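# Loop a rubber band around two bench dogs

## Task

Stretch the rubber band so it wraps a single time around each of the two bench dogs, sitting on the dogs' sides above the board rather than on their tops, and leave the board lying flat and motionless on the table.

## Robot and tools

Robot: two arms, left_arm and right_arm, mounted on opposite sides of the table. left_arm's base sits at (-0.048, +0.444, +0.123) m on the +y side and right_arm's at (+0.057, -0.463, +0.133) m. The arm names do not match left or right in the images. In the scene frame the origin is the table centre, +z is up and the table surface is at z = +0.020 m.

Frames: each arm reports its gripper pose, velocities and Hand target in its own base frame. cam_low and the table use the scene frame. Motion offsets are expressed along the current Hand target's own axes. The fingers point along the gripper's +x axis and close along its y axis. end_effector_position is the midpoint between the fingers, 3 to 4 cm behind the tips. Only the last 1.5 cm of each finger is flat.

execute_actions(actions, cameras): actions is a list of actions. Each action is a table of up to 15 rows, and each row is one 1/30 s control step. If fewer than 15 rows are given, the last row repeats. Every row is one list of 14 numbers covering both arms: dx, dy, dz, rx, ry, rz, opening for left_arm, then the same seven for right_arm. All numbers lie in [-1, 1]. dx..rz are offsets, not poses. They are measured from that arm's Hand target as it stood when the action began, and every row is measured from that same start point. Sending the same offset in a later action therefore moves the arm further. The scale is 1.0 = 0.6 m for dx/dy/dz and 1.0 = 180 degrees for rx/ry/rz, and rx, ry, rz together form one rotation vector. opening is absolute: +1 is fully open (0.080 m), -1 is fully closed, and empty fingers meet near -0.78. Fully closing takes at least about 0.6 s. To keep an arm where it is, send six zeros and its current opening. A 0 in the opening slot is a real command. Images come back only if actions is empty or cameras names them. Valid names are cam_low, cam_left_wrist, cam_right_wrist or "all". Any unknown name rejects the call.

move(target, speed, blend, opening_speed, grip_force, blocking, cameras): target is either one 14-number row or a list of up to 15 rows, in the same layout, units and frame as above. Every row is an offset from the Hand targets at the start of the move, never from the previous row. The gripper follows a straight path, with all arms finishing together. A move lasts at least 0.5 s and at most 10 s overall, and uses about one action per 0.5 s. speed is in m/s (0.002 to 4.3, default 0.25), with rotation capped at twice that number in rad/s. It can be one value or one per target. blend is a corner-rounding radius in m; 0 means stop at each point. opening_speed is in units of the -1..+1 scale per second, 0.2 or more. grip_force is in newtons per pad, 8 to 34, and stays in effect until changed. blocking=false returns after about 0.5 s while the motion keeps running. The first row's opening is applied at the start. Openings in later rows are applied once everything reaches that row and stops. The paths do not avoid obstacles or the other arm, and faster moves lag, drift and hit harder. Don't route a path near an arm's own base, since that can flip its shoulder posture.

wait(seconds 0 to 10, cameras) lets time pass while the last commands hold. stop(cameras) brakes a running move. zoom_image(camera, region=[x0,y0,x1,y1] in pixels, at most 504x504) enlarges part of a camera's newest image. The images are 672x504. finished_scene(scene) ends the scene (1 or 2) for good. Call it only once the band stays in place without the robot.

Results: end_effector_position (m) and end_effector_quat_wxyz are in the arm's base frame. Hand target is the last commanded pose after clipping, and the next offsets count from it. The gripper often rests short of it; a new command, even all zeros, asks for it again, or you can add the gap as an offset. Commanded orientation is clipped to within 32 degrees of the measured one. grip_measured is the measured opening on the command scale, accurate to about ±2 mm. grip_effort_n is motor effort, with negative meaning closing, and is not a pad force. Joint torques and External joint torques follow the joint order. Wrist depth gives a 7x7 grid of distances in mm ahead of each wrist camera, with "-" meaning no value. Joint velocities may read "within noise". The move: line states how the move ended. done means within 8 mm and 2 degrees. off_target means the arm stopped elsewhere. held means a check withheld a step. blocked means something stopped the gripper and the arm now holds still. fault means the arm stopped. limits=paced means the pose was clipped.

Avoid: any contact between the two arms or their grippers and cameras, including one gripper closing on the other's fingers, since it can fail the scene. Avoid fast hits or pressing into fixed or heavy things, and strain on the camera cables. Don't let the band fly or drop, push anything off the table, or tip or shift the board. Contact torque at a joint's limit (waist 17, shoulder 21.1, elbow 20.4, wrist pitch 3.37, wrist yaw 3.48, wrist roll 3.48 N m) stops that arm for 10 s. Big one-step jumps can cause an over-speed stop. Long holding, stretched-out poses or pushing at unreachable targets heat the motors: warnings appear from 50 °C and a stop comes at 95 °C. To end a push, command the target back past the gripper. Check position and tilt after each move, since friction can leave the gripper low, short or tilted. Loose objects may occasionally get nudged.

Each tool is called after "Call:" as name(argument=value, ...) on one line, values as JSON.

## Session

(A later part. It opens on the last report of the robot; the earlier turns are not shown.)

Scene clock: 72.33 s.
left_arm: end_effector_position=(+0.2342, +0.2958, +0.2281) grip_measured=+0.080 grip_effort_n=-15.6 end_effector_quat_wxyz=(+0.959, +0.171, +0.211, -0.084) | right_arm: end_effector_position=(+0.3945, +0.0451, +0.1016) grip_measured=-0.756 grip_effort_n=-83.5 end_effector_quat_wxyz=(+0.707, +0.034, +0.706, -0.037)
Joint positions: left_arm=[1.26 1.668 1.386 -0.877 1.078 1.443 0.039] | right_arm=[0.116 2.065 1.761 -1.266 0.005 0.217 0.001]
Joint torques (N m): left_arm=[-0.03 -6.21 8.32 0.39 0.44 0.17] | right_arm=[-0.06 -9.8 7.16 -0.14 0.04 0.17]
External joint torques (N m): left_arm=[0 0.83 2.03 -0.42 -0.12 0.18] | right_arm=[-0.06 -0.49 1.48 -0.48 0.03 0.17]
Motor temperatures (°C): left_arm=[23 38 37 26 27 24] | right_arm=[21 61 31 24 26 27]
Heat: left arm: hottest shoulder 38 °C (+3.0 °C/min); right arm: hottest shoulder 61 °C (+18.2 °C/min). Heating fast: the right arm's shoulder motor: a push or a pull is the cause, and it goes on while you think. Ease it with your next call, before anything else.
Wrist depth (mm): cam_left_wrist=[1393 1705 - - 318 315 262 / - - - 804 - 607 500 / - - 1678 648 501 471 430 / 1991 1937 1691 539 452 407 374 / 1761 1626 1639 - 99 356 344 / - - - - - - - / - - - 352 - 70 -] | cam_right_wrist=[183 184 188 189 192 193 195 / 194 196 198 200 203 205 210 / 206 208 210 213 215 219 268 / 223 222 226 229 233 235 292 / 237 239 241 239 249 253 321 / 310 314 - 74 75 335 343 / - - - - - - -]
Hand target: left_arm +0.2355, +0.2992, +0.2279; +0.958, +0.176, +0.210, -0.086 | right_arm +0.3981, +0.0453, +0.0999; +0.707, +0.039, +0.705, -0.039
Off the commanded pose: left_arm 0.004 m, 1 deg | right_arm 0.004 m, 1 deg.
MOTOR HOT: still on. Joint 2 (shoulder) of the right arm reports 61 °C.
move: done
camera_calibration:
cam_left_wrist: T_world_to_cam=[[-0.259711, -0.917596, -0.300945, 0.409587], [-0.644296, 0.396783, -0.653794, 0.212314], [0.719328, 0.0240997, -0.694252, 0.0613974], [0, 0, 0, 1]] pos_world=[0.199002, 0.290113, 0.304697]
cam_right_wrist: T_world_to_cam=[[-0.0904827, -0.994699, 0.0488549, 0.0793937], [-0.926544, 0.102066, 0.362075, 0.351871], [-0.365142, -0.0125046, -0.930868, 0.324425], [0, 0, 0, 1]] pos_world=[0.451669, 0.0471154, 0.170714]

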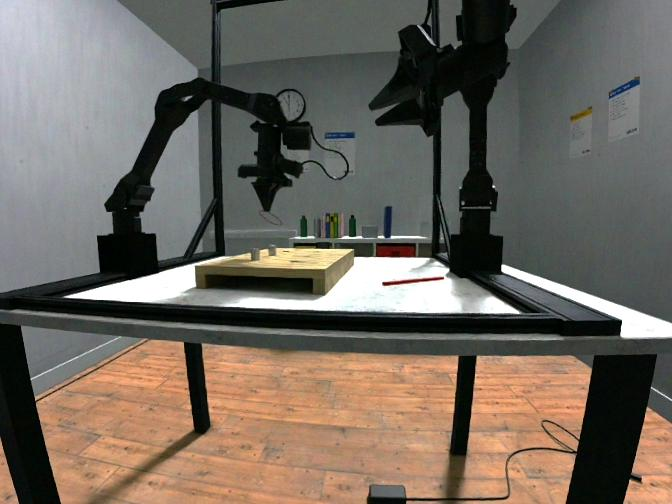

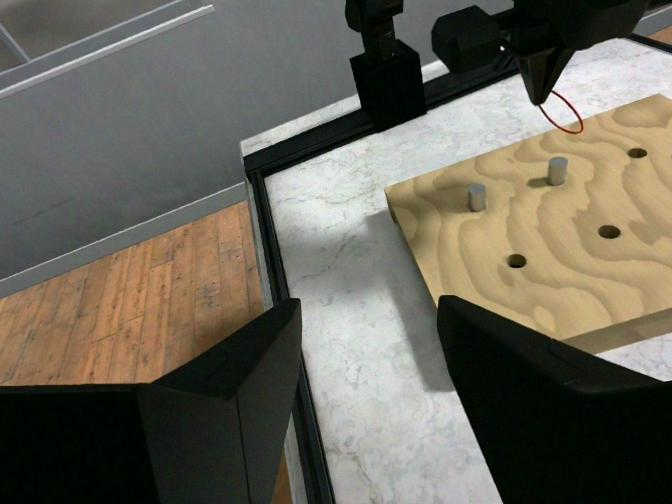

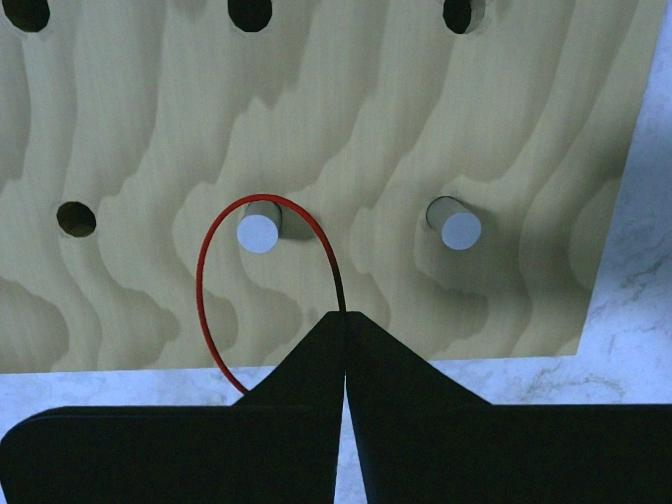

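Call:
move(target=[[0,0,0,0,0,0,0.076,0,0.01,0.012,0,0,0,-1],[0,0,0,0,0,0,0.076,0.12,0.01,0.012,0,0,0,-1]], speed=0.15, cameras=["cam_right_wrist","cam_low","cam_left_wrist"])

Call:
zoom_image(camera="cam_left_wrist", region=[420, 80, 672, 260])

Call:
zoom_image(camera="cam_low", region=[220, 190, 320, 290])

Scene clock: 79.80 s.
left_arm: end_effector_position=(+0.2342, +0.2958, +0.2281) grip_measured=+0.080 grip_effort_n=-15.6 end_effector_quat_wxyz=(+0.959, +0.171, +0.211, -0.084) | right_arm: end_effector_position=(+0.4084, +0.0495, +0.0349) grip_measured=-0.756 grip_effort_n=-83.5 end_effector_quat_wxyz=(+0.712, +0.037, +0.700, -0.038)
Joint positions: left_arm=[1.26 1.668 1.386 -0.877 1.078 1.443 0.039] | right_arm=[0.122 2.156 1.632 -1.031 0.005 0.228 0.001]
Joint torques (N m): left_arm=[0.05 -6.12 8.44 0.37 0.46 0.18] | right_arm=[0.25 -10.51 4.09 0.44 0.02 0.17]
External joint torques (N m): left_arm=[0.05 0.92 2.16 -0.43 -0.09 0.2] | right_arm=[0.19 -0.65 -1.5 0.07 0.01 0.17]
Motor temperatures (°C): left_arm=[23 38 37 26 27 24] | right_arm=[21 59 32 24 26 27]
Heat: left arm: hottest shoulder 38 °C (+2.0 °C/min); right arm: hottest shoulder 59 °C (+16.1 °C/min). Fold the right arm in close to its base, or ease its load, before you think long.
Wrist depth (mm): cam_left_wrist=[1384 1332 - 634 1746 321 294 / - - 1705 715 694 350 301 / - - 780 681 516 465 428 / 1902 1902 1691 - 438 408 374 / 1821 1626 - - 99 356 343 / - - - - - - - / - - - 343 345 71 -] | cam_right_wrist=[126 127 129 129 130 136 133 / - 134 135 136 138 140 142 / 141 142 143 145 149 149 152 / 150 151 153 155 157 159 162 / 161 163 144 163 169 167 173 / 170 172 - 74 75 182 185 / - - - - - - -]
Hand target: left_arm +0.2355, +0.2992, +0.2279; +0.958, +0.176, +0.210, -0.086 | right_arm +0.4060, +0.0506, +0.0279; +0.707, +0.039, +0.705, -0.039
Off the commanded pose: left_arm 0.004 m, 1 deg | right_arm 0.007 m, 1 deg.
MOTOR HOT: still on. Joint 2 (shoulder) of the right arm reports 59 °C.
move: done
camera_calibration:
cam_left_wrist: T_world_to_cam=[[-0.259711, -0.917596, -0.300945, 0.409587], [-0.644296, 0.396783, -0.653794, 0.212314], [0.719328, 0.0240997, -0.694252, 0.0613974], [0, 0, 0, 1]] pos_world=[0.199002, 0.290113, 0.304697]
cam_right_wrist: T_world_to_cam=[[-0.095025, -0.994436, 0.0454622, 0.0902914], [-0.931596, 0.10493, 0.34802, 0.390876], [-0.350854, -0.00928179, -0.936384, 0.261613], [0, 0, 0, 1]] pos_world=[0.464507, 0.0512025, 0.104833]

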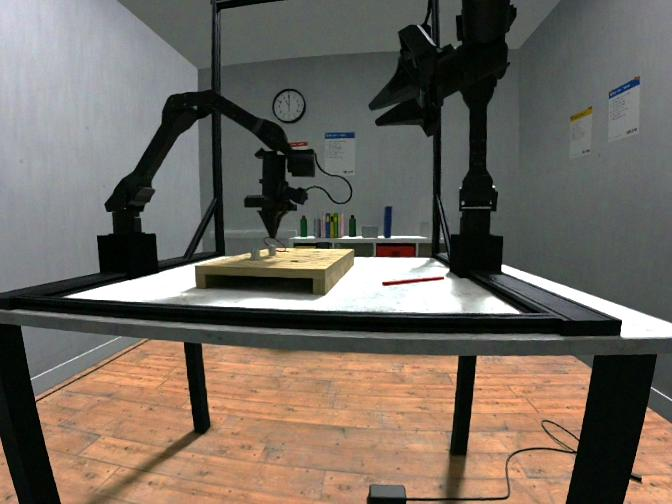

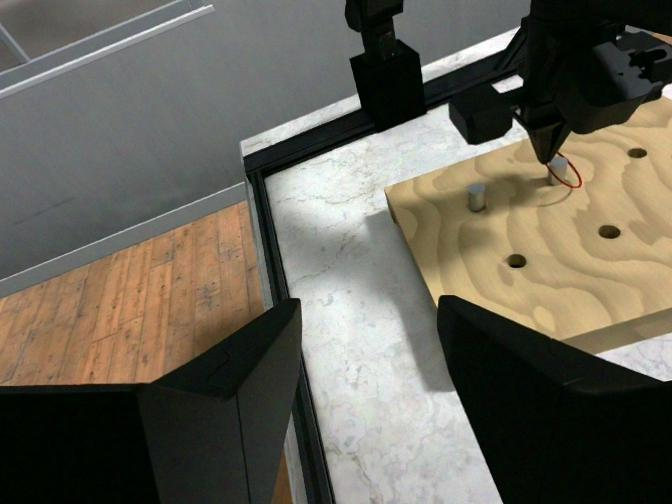

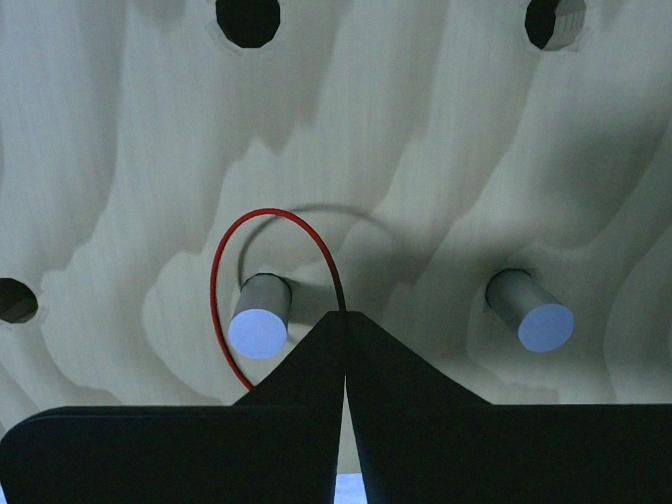

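Scaled by 2.000 from the camera's 672x504 image, which has a finer 960x720 frame.

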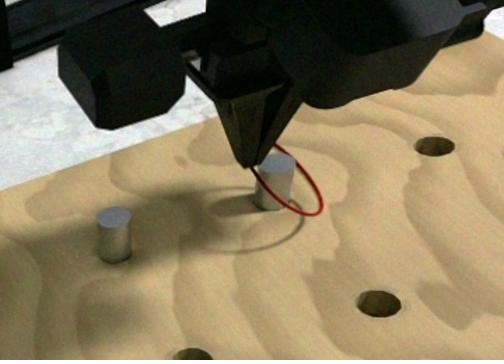

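Scaled by 5.040 from the camera's 672x504 image, which has a finer 960x720 frame.

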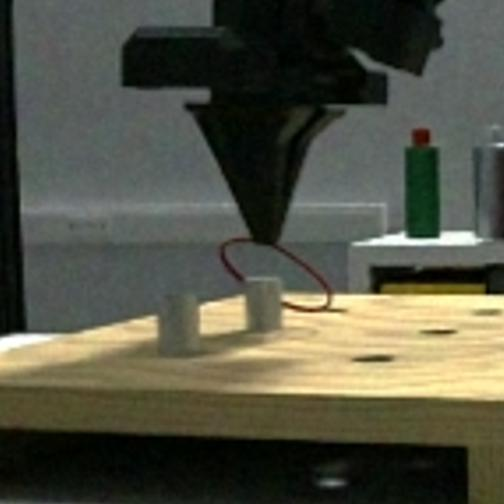

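Call:
move(target=[[0,0,0,0,0,0,0.076,0.04,-0.012,0.0,0,0,0,-1],[0,0,0,0,0,0,0.076,0.045,0.012,0,0,0,-0.139,-1]], speed=0.15, cameras=["cam_right_wrist","cam_low","cam_left_wrist"])

Call:
zoom_image(camera="cam_left_wrist", region=[420, 80, 672, 260])

Call:
zoom_image(camera="cam_low", region=[220, 190, 320, 290])

Scene clock: 85.83 s.
left_arm: end_effector_position=(+0.2342, +0.2958, +0.2281) grip_measured=+0.080 grip_effort_n=-15.1 end_effector_quat_wxyz=(+0.959, +0.171, +0.211, -0.084) | right_arm: end_effector_position=(+0.4058, +0.0582, +0.0039) grip_measured=-0.756 grip_effort_n=-83.5 end_effector_quat_wxyz=(+0.684, -0.112, +0.696, -0.186)
Joint positions: left_arm=[1.26 1.668 1.386 -0.877 1.078 1.443 0.039] | right_arm=[0.284 2.336 1.747 -1.148 0.394 0.424 0.001]
Joint torques (N m): left_arm=[-0.01 -6.2 8.36 0.41 0.46 0.19] | right_arm=[-0.12 -10.68 6.29 -0.45 0.44 0.21]
External joint torques (N m): left_arm=[-0.06 0.86 2.03 -0.41 -0.1 0.21] | right_arm=[-0.12 -0.04 1.05 -0.53 0.18 0.19]
Motor temperatures (°C): left_arm=[23 38 37 26 27 24] | right_arm=[21 58 32 24 26 27]
Heat: left arm: hottest shoulder 38 °C (+2.0 °C/min); right arm: hottest shoulder 58 °C (+14.0 °C/min). Fold the right arm in close to its base, or ease its load, before you think long.
Wrist depth (mm): cam_left_wrist=[- 1522 - 676 720 715 322 / 1761 - - - 701 359 322 / 1639 1776 1837 - 503 454 430 / 1678 1973 1776 561 442 408 376 / 1806 1590 1459 458 99 357 344 / - - - 401 - - - / - - - 359 - 71 -] | cam_right_wrist=[- 87 95 105 117 134 158 / - 90 100 112 127 146 172 / - 97 106 119 135 160 277 / - 101 113 130 146 175 311 / - 106 119 131 157 197 354 / - 109 - 74 75 214 379 / - - - - - - -]
Hand target: left_arm +0.2355, +0.2992, +0.2279; +0.958, +0.176, +0.210, -0.086 | right_arm +0.4069, +0.0576, +0.0010; +0.682, -0.115, +0.697, -0.192
Off the commanded pose: left_arm 0.004 m, 1 deg | right_arm 0.003 m, 1 deg.
MOTOR HOT: still on. Joint 2 (shoulder) of the right arm reports 58 °C.
move: done
camera_calibration:
cam_left_wrist: T_world_to_cam=[[-0.259711, -0.917596, -0.300945, 0.409587], [-0.644296, 0.396783, -0.653794, 0.212314], [0.719328, 0.0240997, -0.694252, 0.0613974], [0, 0, 0, 1]] pos_world=[0.199002, 0.290113, 0.304697]
cam_right_wrist: T_world_to_cam=[[-0.085927, -0.887201, 0.45331, 0.0885258], [-0.911617, 0.253581, 0.323498, 0.381634], [-0.401958, -0.385448, -0.830578, 0.273962], [0, 0, 0, 1]] pos_world=[0.465632, 0.0873631, 0.063959]

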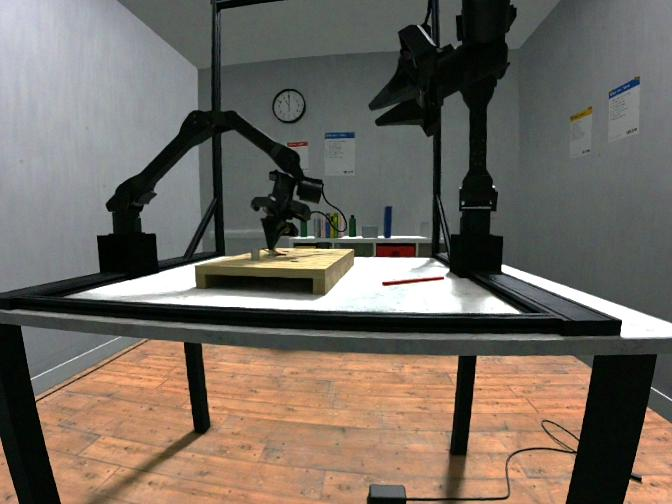

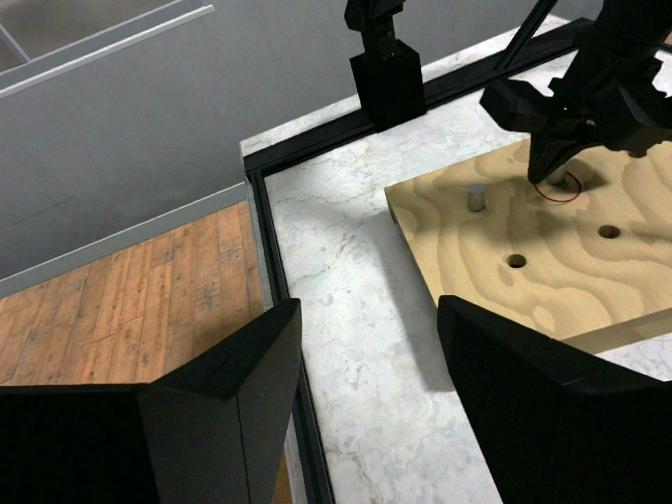

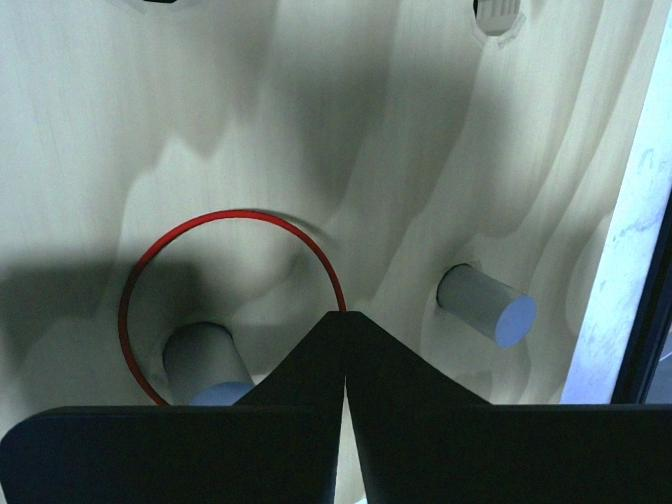

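Scaled by 2.000 from the camera's 672x504 image, which has a finer 960x720 frame.

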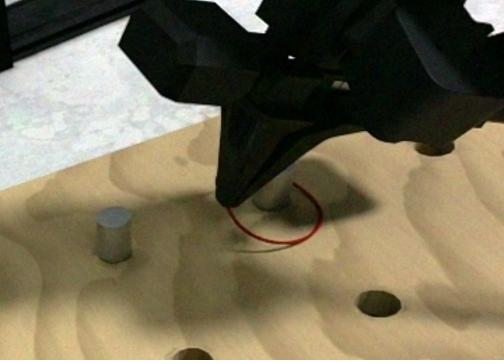

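Scaled by 5.040 from the camera's 672x504 image, which has a finer 960x720 frame.

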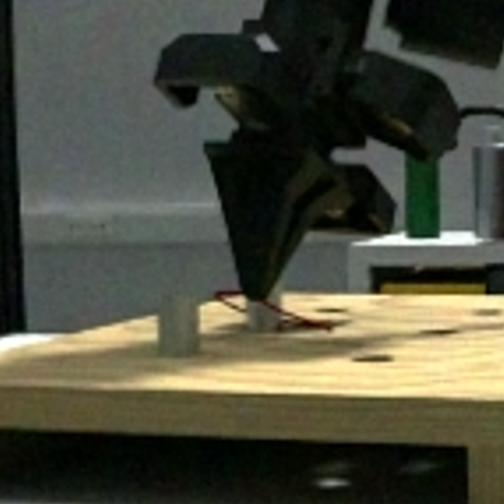

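Call:
move(target=[[0,0,0,0,0,0,0.076,-0.031,-0.051,0.003,0,0,0,-1],[0,0,0,0,0,0,0.076,0.0255,-0.194,0.008,0,0,0,-1]], speed=0.15, blend=[0.015,0], cameras=["cam_right_wrist","cam_low","cam_left_wrist"])

Call:
zoom_image(camera="cam_left_wrist", region=[420, 80, 672, 260])

Call:
zoom_image(camera="cam_low", region=[220, 190, 320, 290])

Scene clock: 96.57 s.
left_arm: end_effector_position=(+0.2342, +0.2958, +0.2281) grip_measured=+0.080 grip_effort_n=-15.6 end_effector_quat_wxyz=(+0.959, +0.171, +0.211, -0.084) | right_arm: end_effector_position=(+0.4004, -0.0439, +0.0300) grip_measured=-0.756 grip_effort_n=-83.5 end_effector_quat_wxyz=(+0.679, -0.113, +0.704, -0.177)
Joint positions: left_arm=[1.26 1.668 1.386 -0.877 1.078 1.443 0.039] | right_arm=[0.04 2.199 1.629 -1.076 0.408 0.148 0.001]
Joint torques (N m): left_arm=[-0.06 -6.16 8.45 0.37 0.43 0.17] | right_arm=[-1.63 -14.22 3.87 0.14 1.09 -0.06]
External joint torques (N m): left_arm=[-0.06 0.88 2.17 -0.43 -0.12 0.19] | right_arm=[-1.7 -4.46 -1.39 -0.07 0.85 -0.08]
Motor temperatures (°C): left_arm=[23 38 38 26 27 24] | right_arm=[21 58 32 24 26 27]
Heat: left arm: hottest shoulder 38 °C (+1.0 °C/min); right arm: hottest shoulder 58 °C (+11.1 °C/min). Fold the right arm in close to its base, or ease its load, before you think long.
Wrist depth (mm): cam_left_wrist=[- - - - 664 288 235 / - - - 706 355 307 304 / 1821 1920 1869 - 500 441 431 / - 1920 1718 - 444 409 374 / 1746 1705 - - 99 357 344 / - - - 412 - - - / - - - - - 71 -] | cam_right_wrist=[- 107 116 128 142 223 241 / 107 112 123 137 156 243 265 / 113 119 132 147 231 267 1698 / - 126 141 159 179 294 1996 / 127 129 147 163 277 321 2209 / - 136 - 74 - 351 - / - - - - - - -]
Hand target: left_arm +0.2355, +0.2992, +0.2279; +0.958, +0.176, +0.210, -0.086 | right_arm +0.3993, -0.0541, +0.0365; +0.682, -0.115, +0.697, -0.191
Off the commanded pose: left_arm 0.004 m, 1 deg | right_arm 0.012 m, 2 deg.
MOTOR HOT: still on. Joint 2 (shoulder) of the right arm reports 58 °C.
move: off_target (right_arm)
camera_calibration:
cam_left_wrist: T_world_to_cam=[[-0.259711, -0.917596, -0.300945, 0.409587], [-0.644296, 0.396783, -0.653794, 0.212314], [0.719328, 0.0240997, -0.694252, 0.0613974], [0, 0, 0, 1]] pos_world=[0.199002, 0.290113, 0.304697]
cam_right_wrist: T_world_to_cam=[[-0.0682364, -0.894146, 0.442545, -0.021424], [-0.90719, 0.240192, 0.345419, 0.391063], [-0.415151, -0.377902, -0.82755, 0.259625], [0, 0, 0, 1]] pos_world=[0.46109, -0.0149735, 0.0892534]

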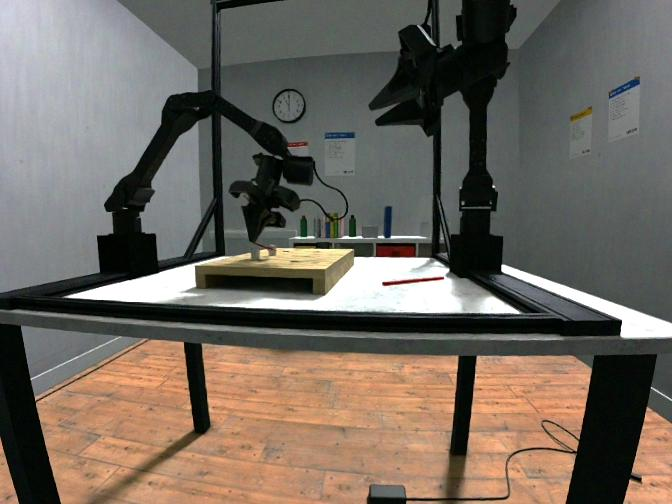

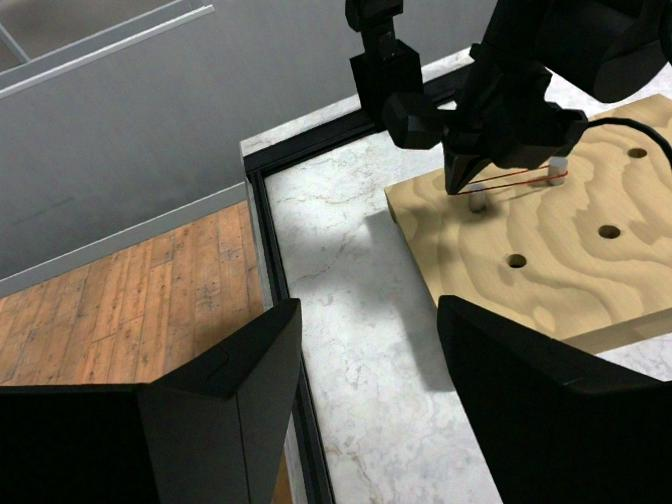

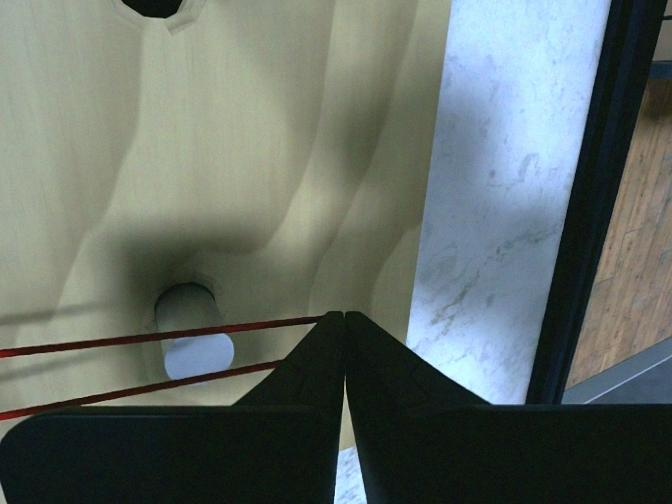

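Scaled by 2.000 from the camera's 672x504 image, which has a finer 960x720 frame.

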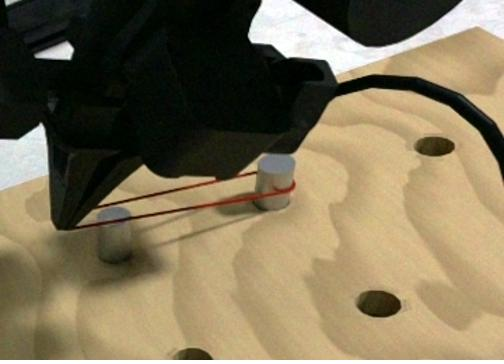

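Scaled by 5.040 from the camera's 672x504 image, which has a finer 960x720 frame.

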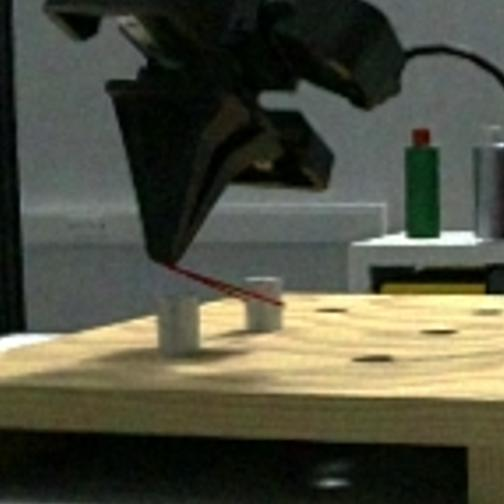

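Call:
move(target=[[0,0,0,0,0,0,0.076,0.0,0.0,0.008,0,0,0,-1],[0,0,0,0,0,0,0.076,0.042,0.009,0.008,0,0,0,-1]], speed=0.15, cameras=["cam_right_wrist","cam_left_wrist"])

Call:
zoom_image(camera="cam_left_wrist", region=[420, 80, 672, 260])

Scene clock: 101.47 s.
left_arm: end_effector_position=(+0.2342, +0.2958, +0.2281) grip_measured=+0.080 grip_effort_n=-15.6 end_effector_quat_wxyz=(+0.959, +0.171, +0.211, -0.084) | right_arm: end_effector_position=(+0.4065, -0.0481, +0.0163) grip_measured=-0.756 grip_effort_n=-83.5 end_effector_quat_wxyz=(+0.689, -0.112, +0.694, -0.176)
Joint positions: left_arm=[1.26 1.668 1.386 -0.877 1.078 1.443 0.039] | right_arm=[0.029 2.216 1.6 -0.996 0.408 0.13 0.001]
Joint torques (N m): left_arm=[-0.1 -6.29 8.45 0.4 0.46 0.19] | right_arm=[-2.14 -10.56 3.96 0.31 1.08 -0.09]
External joint torques (N m): left_arm=[-0.05 0.74 2.19 -0.39 -0.1 0.2] | right_arm=[-2.09 -0.72 -1.33 0.03 0.82 -0.11]
Motor temperatures (°C): left_arm=[23 38 38 26 27 24] | right_arm=[21 60 32 24 27 27]
Heat: left arm: hottest shoulder 38 °C (+1.0 °C/min); right arm: hottest shoulder 60 °C (+10.1 °C/min). Fold the right arm in close to its base, or ease its load, before you think long.
Wrist depth (mm): cam_left_wrist=[- 1261 1349 1544 - 269 236 / - - 1626 804 360 318 293 / 1665 - 1652 - 425 398 430 / 1973 1955 640 - 447 407 376 / 1732 1459 1533 486 105 357 345 / - - - - - - - / - - - 355 344 71 -] | cam_right_wrist=[- 101 106 117 130 208 229 / - 101 112 124 138 226 244 / - 108 118 132 149 244 266 / 107 114 126 141 164 263 1928 / - 120 133 148 253 299 2069 / - 122 - 74 75 318 2209 / - - - - - - -]
Hand target: left_arm +0.2355, +0.2992, +0.2279; +0.958, +0.176, +0.210, -0.086 | right_arm +0.4034, -0.0605, +0.0112; +0.681, -0.115, +0.697, -0.192
Off the commanded pose: left_arm 0.004 m, 1 deg | right_arm 0.014 m, 2 deg.
MOTOR HOT: still on. Joint 2 (shoulder) of the right arm reports 60 °C.
move: off_target (right_arm)
camera_calibration:
cam_left_wrist: T_world_to_cam=[[-0.259711, -0.917596, -0.300945, 0.409587], [-0.644296, 0.396783, -0.653794, 0.212314], [0.719328, 0.0240997, -0.694252, 0.0613974], [0, 0, 0, 1]] pos_world=[0.199002, 0.290113, 0.304697]
cam_right_wrist: T_world_to_cam=[[-0.075105, -0.895404, 0.438875, -0.0159511], [-0.91771, 0.234236, 0.320846, 0.406819], [-0.390087, -0.378662, -0.839313, 0.239269], [0, 0, 0, 1]] pos_world=[0.465479, -0.0189721, 0.077296]
Images, in order (width x height): cam_left_wrist 672x504, cam_right_wrist 672x504.

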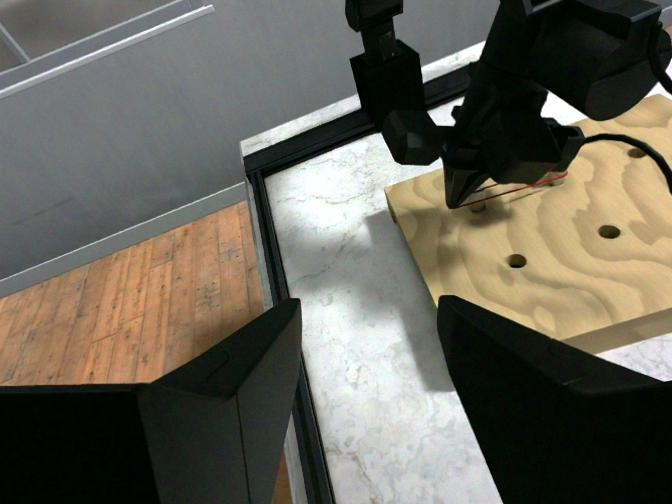

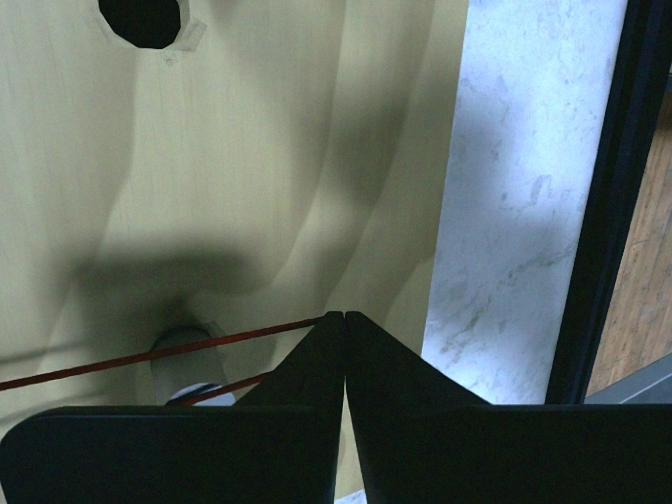

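Scaled by 2.000 from the camera's 672x504 image, which has a finer 960x720 frame.

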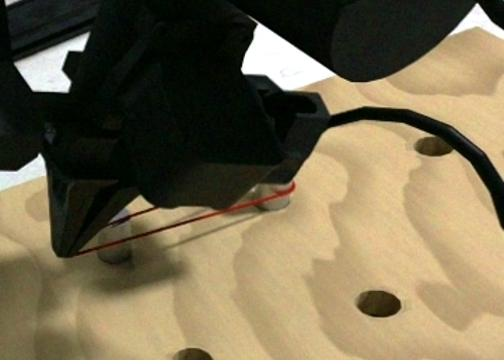

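Call:
move(target=[[0,0,0,0,0,0,0.076,0.016,0.007,0,0,0,0,-1],[0,0,0,0,0,0,0.076,0.018,0.006,-0.034,0,0,0,-1]], speed=0.15, cameras=["cam_right_wrist","cam_left_wrist"])

Call:
zoom_image(camera="cam_left_wrist", region=[420, 80, 672, 260])

Scene clock: 105.43 s.
left_arm: end_effector_position=(+0.2342, +0.2958, +0.2281) grip_measured=+0.080 grip_effort_n=-15.1 end_effector_quat_wxyz=(+0.959, +0.171, +0.211, -0.084) | right_arm: end_effector_position=(+0.3898, -0.0486, -0.0007) grip_measured=-0.756 grip_effort_n=-83.5 end_effector_quat_wxyz=(+0.689, -0.112, +0.694, -0.176)
Joint positions: left_arm=[1.26 1.668 1.386 -0.877 1.078 1.443 0.039] | right_arm=[0.029 2.182 1.47 -0.898 0.408 0.13 0.001]
Joint torques (N m): left_arm=[-0.15 -6.19 8.36 0.39 0.45 0.18] | right_arm=[-1.97 -12.39 2.83 -0.03 1.09 0.09]
External joint torques (N m): left_arm=[-0.16 0.9 2.04 -0.42 -0.1 0.19] | right_arm=[-1.98 -2.94 -2.24 -0.3 0.84 0.07]
Motor temperatures (°C): left_arm=[23 38 38 26 27 24] | right_arm=[21 60 31 24 27 27]
Heat: left arm: hottest shoulder 38 °C (+1.0 °C/min); right arm: hottest shoulder 60 °C (+8.1 °C/min). Fold the right arm in close to its base, or ease its load, before you think long.
Wrist depth (mm): cam_left_wrist=[- 1469 1718 1652 658 280 257 / - 1253 1614 775 385 335 286 / - - 1776 795 432 430 430 / 2567 1955 1678 546 443 410 372 / 1732 1652 1511 468 388 356 344 / - - - 419 - - - / - - - 348 341 70 -] | cam_right_wrist=[- 86 92 101 111 189 216 / - 89 98 108 120 205 229 / - 94 103 115 130 223 250 / - 100 110 123 141 237 270 / - 102 114 129 155 269 299 / - - - 74 75 292 2299 / - - - - - - -]
Hand target: left_arm +0.2355, +0.2992, +0.2279; +0.958, +0.176, +0.210, -0.086 | right_arm +0.3831, -0.0595, -0.0001; +0.682, -0.115, +0.697, -0.192
Off the commanded pose: left_arm 0.004 m, 1 deg | right_arm 0.013 m, 2 deg.
MOTOR HOT: still on. Joint 2 (shoulder) of the right arm reports 60 °C.
move: off_target (right_arm)
camera_calibration:
cam_left_wrist: T_world_to_cam=[[-0.259711, -0.917596, -0.300945, 0.409587], [-0.644296, 0.396783, -0.653794, 0.212314], [0.719328, 0.0240997, -0.694252, 0.0613974], [0, 0, 0, 1]] pos_world=[0.199002, 0.290113, 0.304697]
cam_right_wrist: T_world_to_cam=[[-0.0758141, -0.895412, 0.438737, -0.0099188], [-0.918239, 0.234218, 0.31934, 0.397262], [-0.388701, -0.378655, -0.839959, 0.217759], [0, 0, 0, 1]] pos_world=[0.448673, -0.0194721, 0.0603983]
Images, in order (width x height): cam_left_wrist 672x504, cam_right_wrist 672x504.

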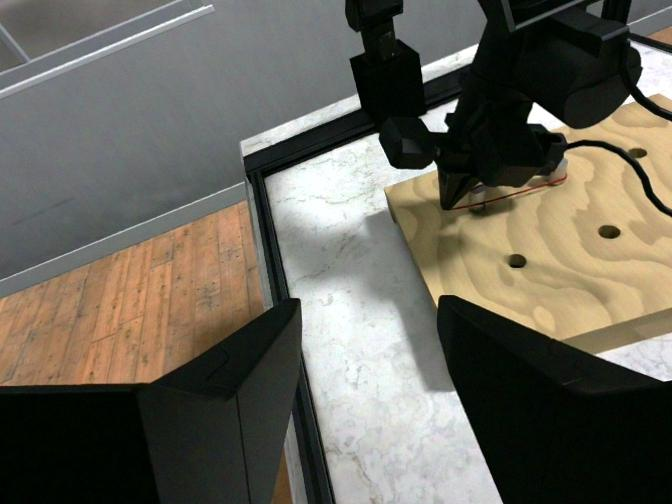

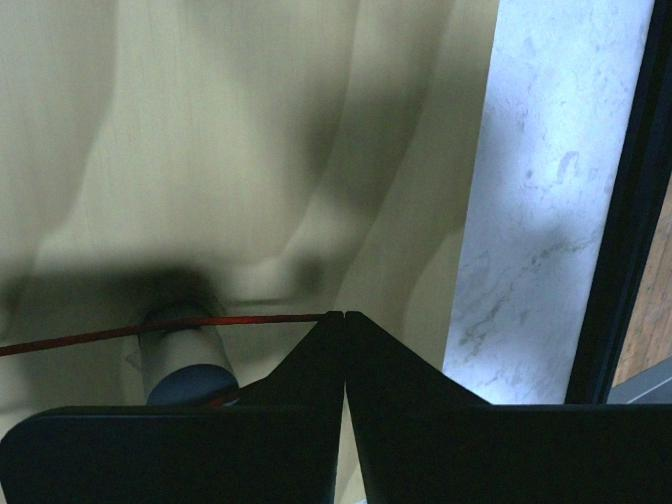

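Scaled by 2.000 from the camera's 672x504 image, which has a finer 960x720 frame.

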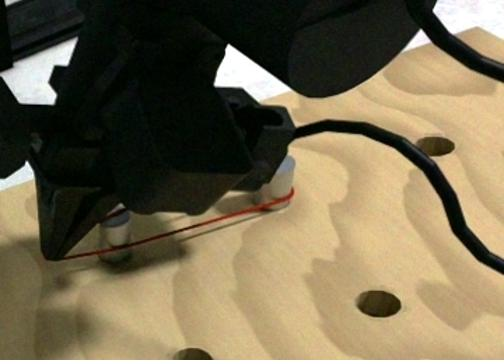

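Call:
execute_actions(actions=[[[0,0,0,0,0,0,0.076,0,0,-0.012,0,0,0,-1]]], cameras=["cam_low","cam_right_wrist"])

Call:
zoom_image(camera="cam_low", region=[225, 220, 305, 280])

Call:
zoom_image(camera="cam_right_wrist", region=[100, 280, 350, 420])

Scene clock: 108.33 s.
left_arm: end_effector_position=(+0.2342, +0.2958, +0.2281) grip_measured=+0.080 grip_effort_n=-15.1 end_effector_quat_wxyz=(+0.959, +0.171, +0.211, -0.084) | right_arm: end_effector_position=(+0.3837, -0.0482, -0.0007) grip_measured=-0.756 grip_effort_n=-83.5 end_effector_quat_wxyz=(+0.690, -0.112, +0.693, -0.176)
Joint positions: left_arm=[1.26 1.668 1.386 -0.877 1.078 1.443 0.039] | right_arm=[0.03 2.16 1.433 -0.881 0.408 0.13 0.001]
Joint torques (N m): left_arm=[-0.06 -6.19 8.29 0.4 0.49 0.16] | right_arm=[-1.66 -12.33 2.67 -0.18 1.11 0.18]
External joint torques (N m): left_arm=[-0.06 0.85 2.01 -0.4 -0.07 0.17] | right_arm=[-1.68 -2.99 -2.43 -0.48 0.86 0.16]
Motor temperatures (°C): left_arm=[23 38 38 26 27 24] | right_arm=[21 61 31 24 27 27]
Heat: left arm: hottest shoulder 38 °C (+1.0 °C/min); right arm: hottest shoulder 61 °C (+9.1 °C/min). Fold the right arm in close to its base, or ease its load, before you think long.
Wrist depth (mm): cam_left_wrist=[1500 1480 - 636 654 281 260 / 1614 - 1837 710 385 340 295 / - - 1806 670 442 438 429 / 1886 1920 1705 546 442 411 376 / 1776 1614 1614 438 105 355 345 / - - - 409 376 - - / - - - 362 - 71 -] | cam_right_wrist=[- 86 93 102 112 190 218 / - 89 98 108 122 205 232 / - 94 104 116 131 223 247 / - 100 111 124 141 243 269 / - 94 111 129 155 270 304 / - - - 74 - 294 2299 / - - - - - - -]
Hand target: left_arm +0.2355, +0.2992, +0.2279; +0.958, +0.176, +0.210, -0.086 | right_arm +0.3759, -0.0587, -0.0001; +0.681, -0.115, +0.697, -0.192
Off the commanded pose: left_arm 0.004 m, 1 deg | right_arm 0.013 m, 2 deg.
MOTOR HOT: still on. Joint 2 (shoulder) of the right arm reports 61 °C.
camera_calibration:
cam_right_wrist: T_world_to_cam=[[-0.0752856, -0.89555, 0.438545, -0.0102177], [-0.919235, 0.232769, 0.31753, 0.39184], [-0.386444, -0.379221, -0.840745, 0.214621], [0, 0, 0, 1]] pos_world=[0.442363, -0.0189702, 0.0605011]
Images, in order (width x height): cam_low 672x504, cam_right_wrist 672x504.

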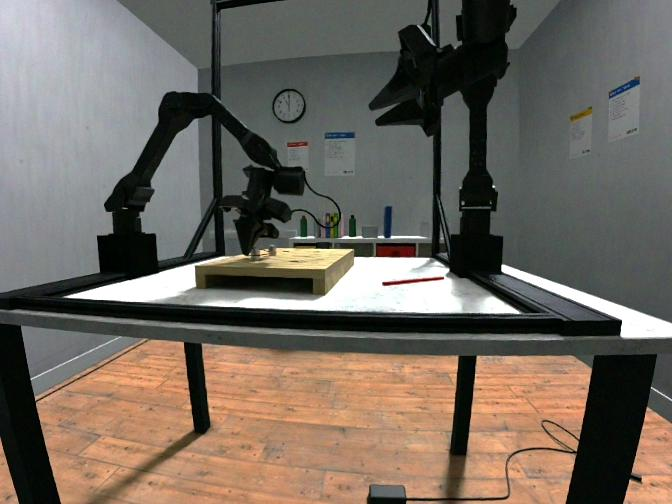

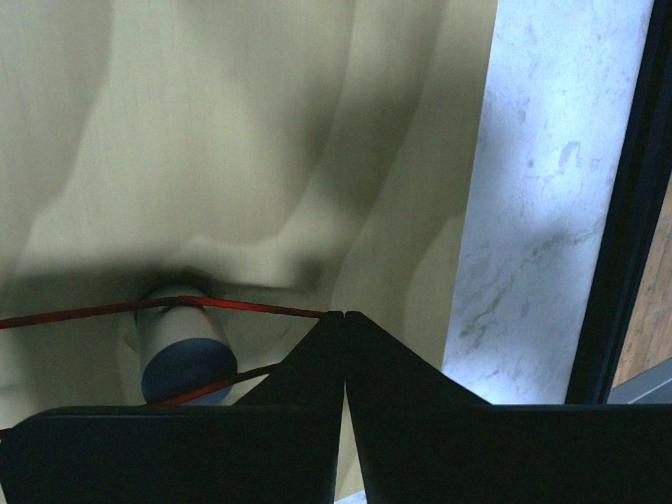

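Scaled by 6.300 from the camera's 672x504 image, which has a finer 960x720 frame.

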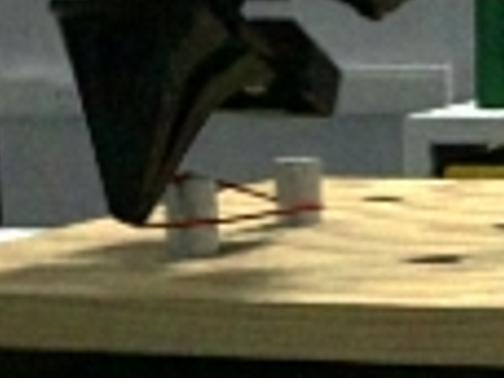

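Scaled by 2.016 from the camera's 672x504 image, which has a finer 960x720 frame.

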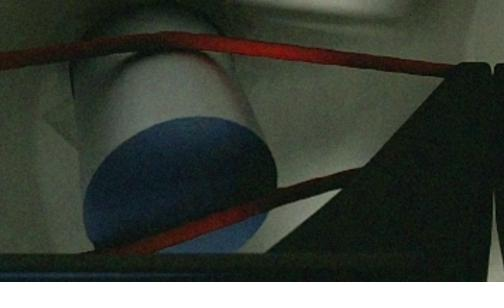

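Call:
move(target=[0,0,0,0,0,0,0.076,0.004,0,-0.025,0,0,0,-1], speed=0.15, cameras=["cam_low","cam_right_wrist"])

Call:
zoom_image(camera="cam_low", region=[225, 220, 305, 280])

Scene clock: 111.50 s.
left_arm: end_effector_position=(+0.2342, +0.2958, +0.2281) grip_measured=+0.080 grip_effort_n=-15.1 end_effector_quat_wxyz=(+0.959, +0.171, +0.211, -0.084) | right_arm: end_effector_position=(+0.3689, -0.0479, -0.0038) grip_measured=-0.756 grip_effort_n=-83.5 end_effector_quat_wxyz=(+0.690, -0.112, +0.693, -0.175)
Joint positions: left_arm=[1.26 1.668 1.386 -0.877 1.078 1.443 0.039] | right_arm=[0.032 2.118 1.349 -0.841 0.408 0.131 0.001]
Joint torques (N m): left_arm=[-0.09 -6.19 8.5 0.37 0.43 0.19] | right_arm=[-1.7 -12.16 2.52 -0.38 1.09 0.19]
External joint torques (N m): left_arm=[-0.09 0.82 2.25 -0.42 -0.12 0.2] | right_arm=[-1.69 -3.19 -2.46 -0.66 0.83 0.17]
Motor temperatures (°C): left_arm=[23 38 38 26 27 24] | right_arm=[21 61 31 24 27 27]
Heat: left arm: hottest shoulder 38 °C (+1.0 °C/min); right arm: hottest shoulder 61 °C (+8.1 °C/min). Fold the right arm in close to its base, or ease its load, before you think long.
Wrist depth (mm): cam_left_wrist=[- 1402 - 696 662 293 679 / 1555 - - 713 384 347 470 / 1821 - 2291 - 459 450 429 / 1761 1886 1937 565 442 406 374 / 1837 1602 1511 445 105 353 343 / - - - 394 - - - / - - - 362 - 71 -] | cam_right_wrist=[- 83 90 100 109 187 214 / - 87 96 106 119 201 229 / - 92 101 113 127 220 245 / - 93 108 121 139 239 267 / - 76 114 126 147 267 296 / - 110 - 74 75 289 307 / - - - - - - -]
Hand target: left_arm +0.2355, +0.2992, +0.2279; +0.958, +0.176, +0.210, -0.086 | right_arm +0.3609, -0.0580, -0.0023; +0.682, -0.115, +0.697, -0.191
Off the commanded pose: left_arm 0.004 m, 1 deg | right_arm 0.013 m, 2 deg.
MOTOR HOT: still on. Joint 2 (shoulder) of the right arm reports 61 °C.
move: off_target (right_arm)
camera_calibration:
cam_right_wrist: T_world_to_cam=[[-0.0744191, -0.89556, 0.438673, -0.0100362], [-0.919012, 0.232365, 0.31847, 0.379028], [-0.387141, -0.379446, -0.840323, 0.206595], [0, 0, 0, 1]] pos_world=[0.427566, -0.0186693, 0.0572996]
Images, in order (width x height): cam_low 672x504, cam_right_wrist 672x504.

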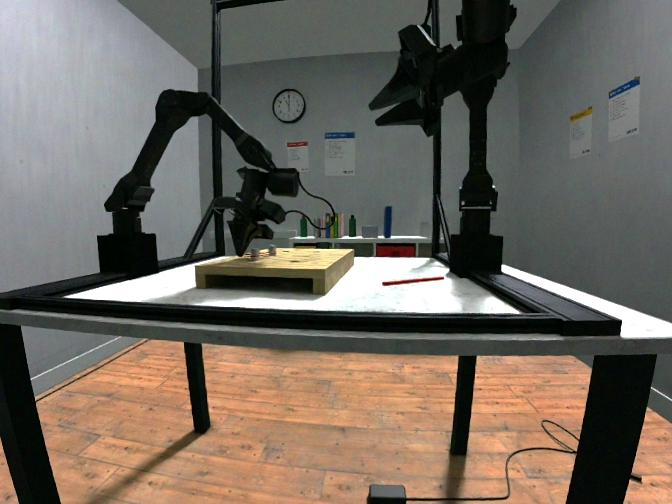

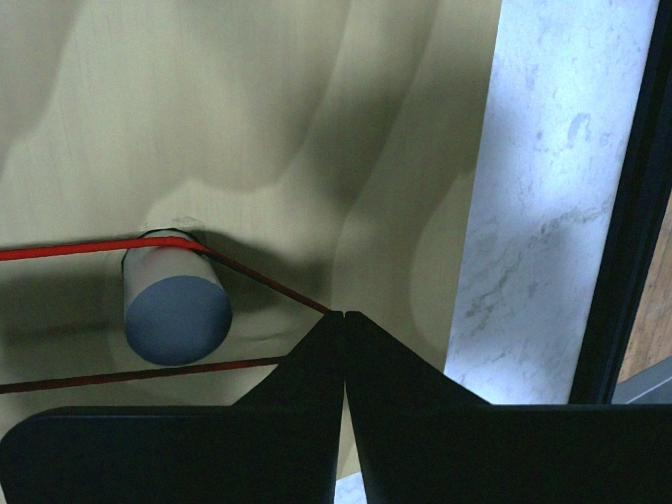

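Scaled by 6.300 from the camera's 672x504 image, which has a finer 960x720 frame.

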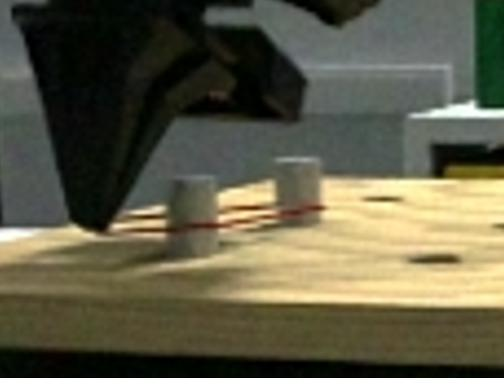

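Call:
move(target=[[0,0,0,0,0,0,0.076,-0.004,-0.0025,0.025,0,0,0.139,-1],[0,0,0,0,0,0,0.076,0.013,-0.018,0.025,0,0,0.24,-1]], speed=0.2, cameras=["cam_left_wrist","cam_low"])

Call:
zoom_image(camera="cam_left_wrist", region=[420, 80, 672, 260])

Call:
zoom_image(camera="cam_low", region=[225, 220, 305, 280])

Scene clock: 122.90 s.
left_arm: end_effector_position=(+0.2342, +0.2958, +0.2281) grip_measured=+0.080 grip_effort_n=-15.6 end_effector_quat_wxyz=(+0.959, +0.171, +0.211, -0.084) | right_arm: end_effector_position=(+0.3736, -0.0649, -0.0015) grip_measured=-0.756 grip_effort_n=-83.5 end_effector_quat_wxyz=(+0.705, +0.152, +0.689, +0.080)
Joint positions: left_arm=[1.26 1.668 1.386 -0.877 1.078 1.443 0.039] | right_arm=[-0.299 2.151 1.434 -0.914 -0.325 -0.205 0.001]
Joint torques (N m): left_arm=[-0.1 -6.25 8.33 0.39 0.46 0.17] | right_arm=[-1.35 -9.55 6.11 -0.31 0.19 -0.12]
External joint torques (N m): left_arm=[-0.09 0.8 2.06 -0.4 -0.1 0.18] | right_arm=[-1.29 -0.28 1.03 -0.57 0.4 -0.1]
Motor temperatures (°C): left_arm=[23 38 38 26 27 24] | right_arm=[22 61 30 24 27 27]
Heat: left arm: hottest shoulder 38 °C (+0.0 °C/min); right arm: hottest shoulder 61 °C (+5.0 °C/min). Fold the right arm in close to its base, or ease its load, before you think long.
Wrist depth (mm): cam_left_wrist=[- - - 293 297 694 713 / - 1732 - 288 352 517 491 / - - 1490 420 346 468 432 / 1886 1853 1746 - 440 403 373 / 1806 1652 1578 464 99 358 346 / - - - 405 374 - - / - - - - 349 71 -] | cam_right_wrist=[123 117 110 102 95 90 85 / 132 125 116 108 101 94 90 / 143 134 123 115 107 100 96 / 155 145 113 123 114 106 103 / 172 159 136 126 121 112 150 / 187 170 - 74 75 118 159 / - - - - - - -]
Hand target: left_arm +0.2355, +0.2992, +0.2279; +0.958, +0.176, +0.210, -0.086 | right_arm +0.3743, -0.0727, -0.0048; +0.704, +0.150, +0.690, +0.073
Off the commanded pose: left_arm 0.004 m, 1 deg | right_arm 0.008 m, 1 deg.
MOTOR HOT: still on. Joint 2 (shoulder) of the right arm reports 61 °C.
move: done
camera_calibration:
cam_left_wrist: T_world_to_cam=[[-0.259711, -0.917596, -0.300945, 0.409587], [-0.644296, 0.396783, -0.653794, 0.212314], [0.719328, 0.0240997, -0.694252, 0.0613974], [0, 0, 0, 1]] pos_world=[0.199002, 0.290113, 0.304697]
Images, in order (width x height): cam_low 672x504, cam_left_wrist 672x504.

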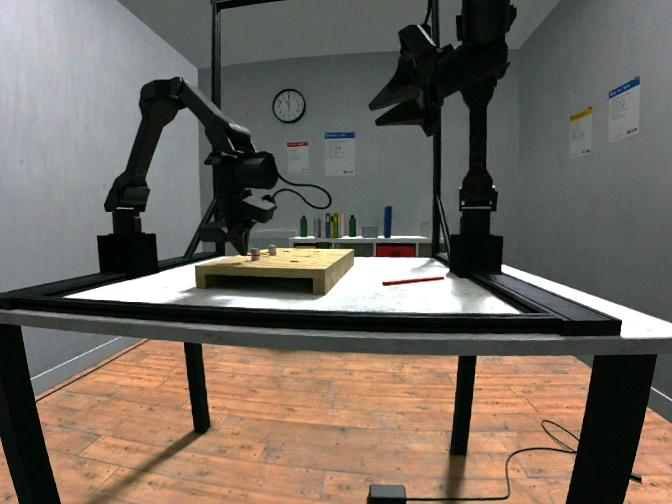

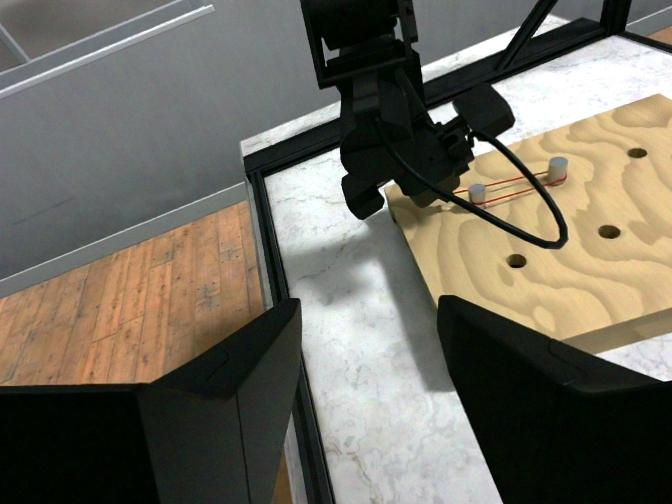

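Scaled by 2.000 from the camera's 672x504 image, which has a finer 960x720 frame.

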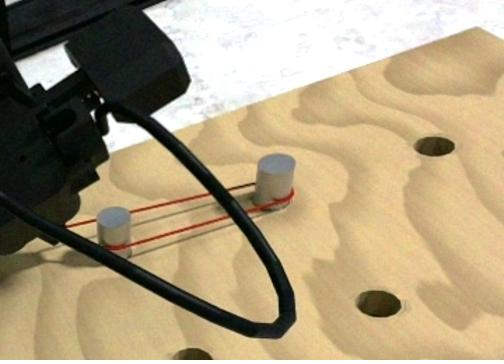

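Scaled by 6.300 from the camera's 672x504 image, which has a finer 960x720 frame.

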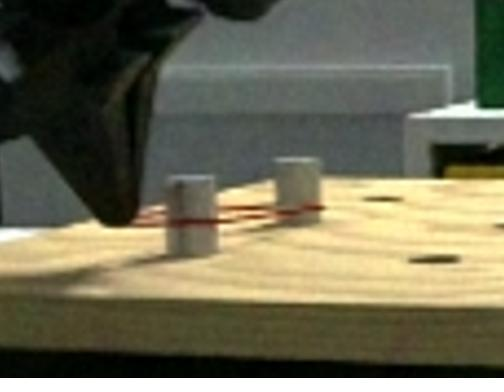

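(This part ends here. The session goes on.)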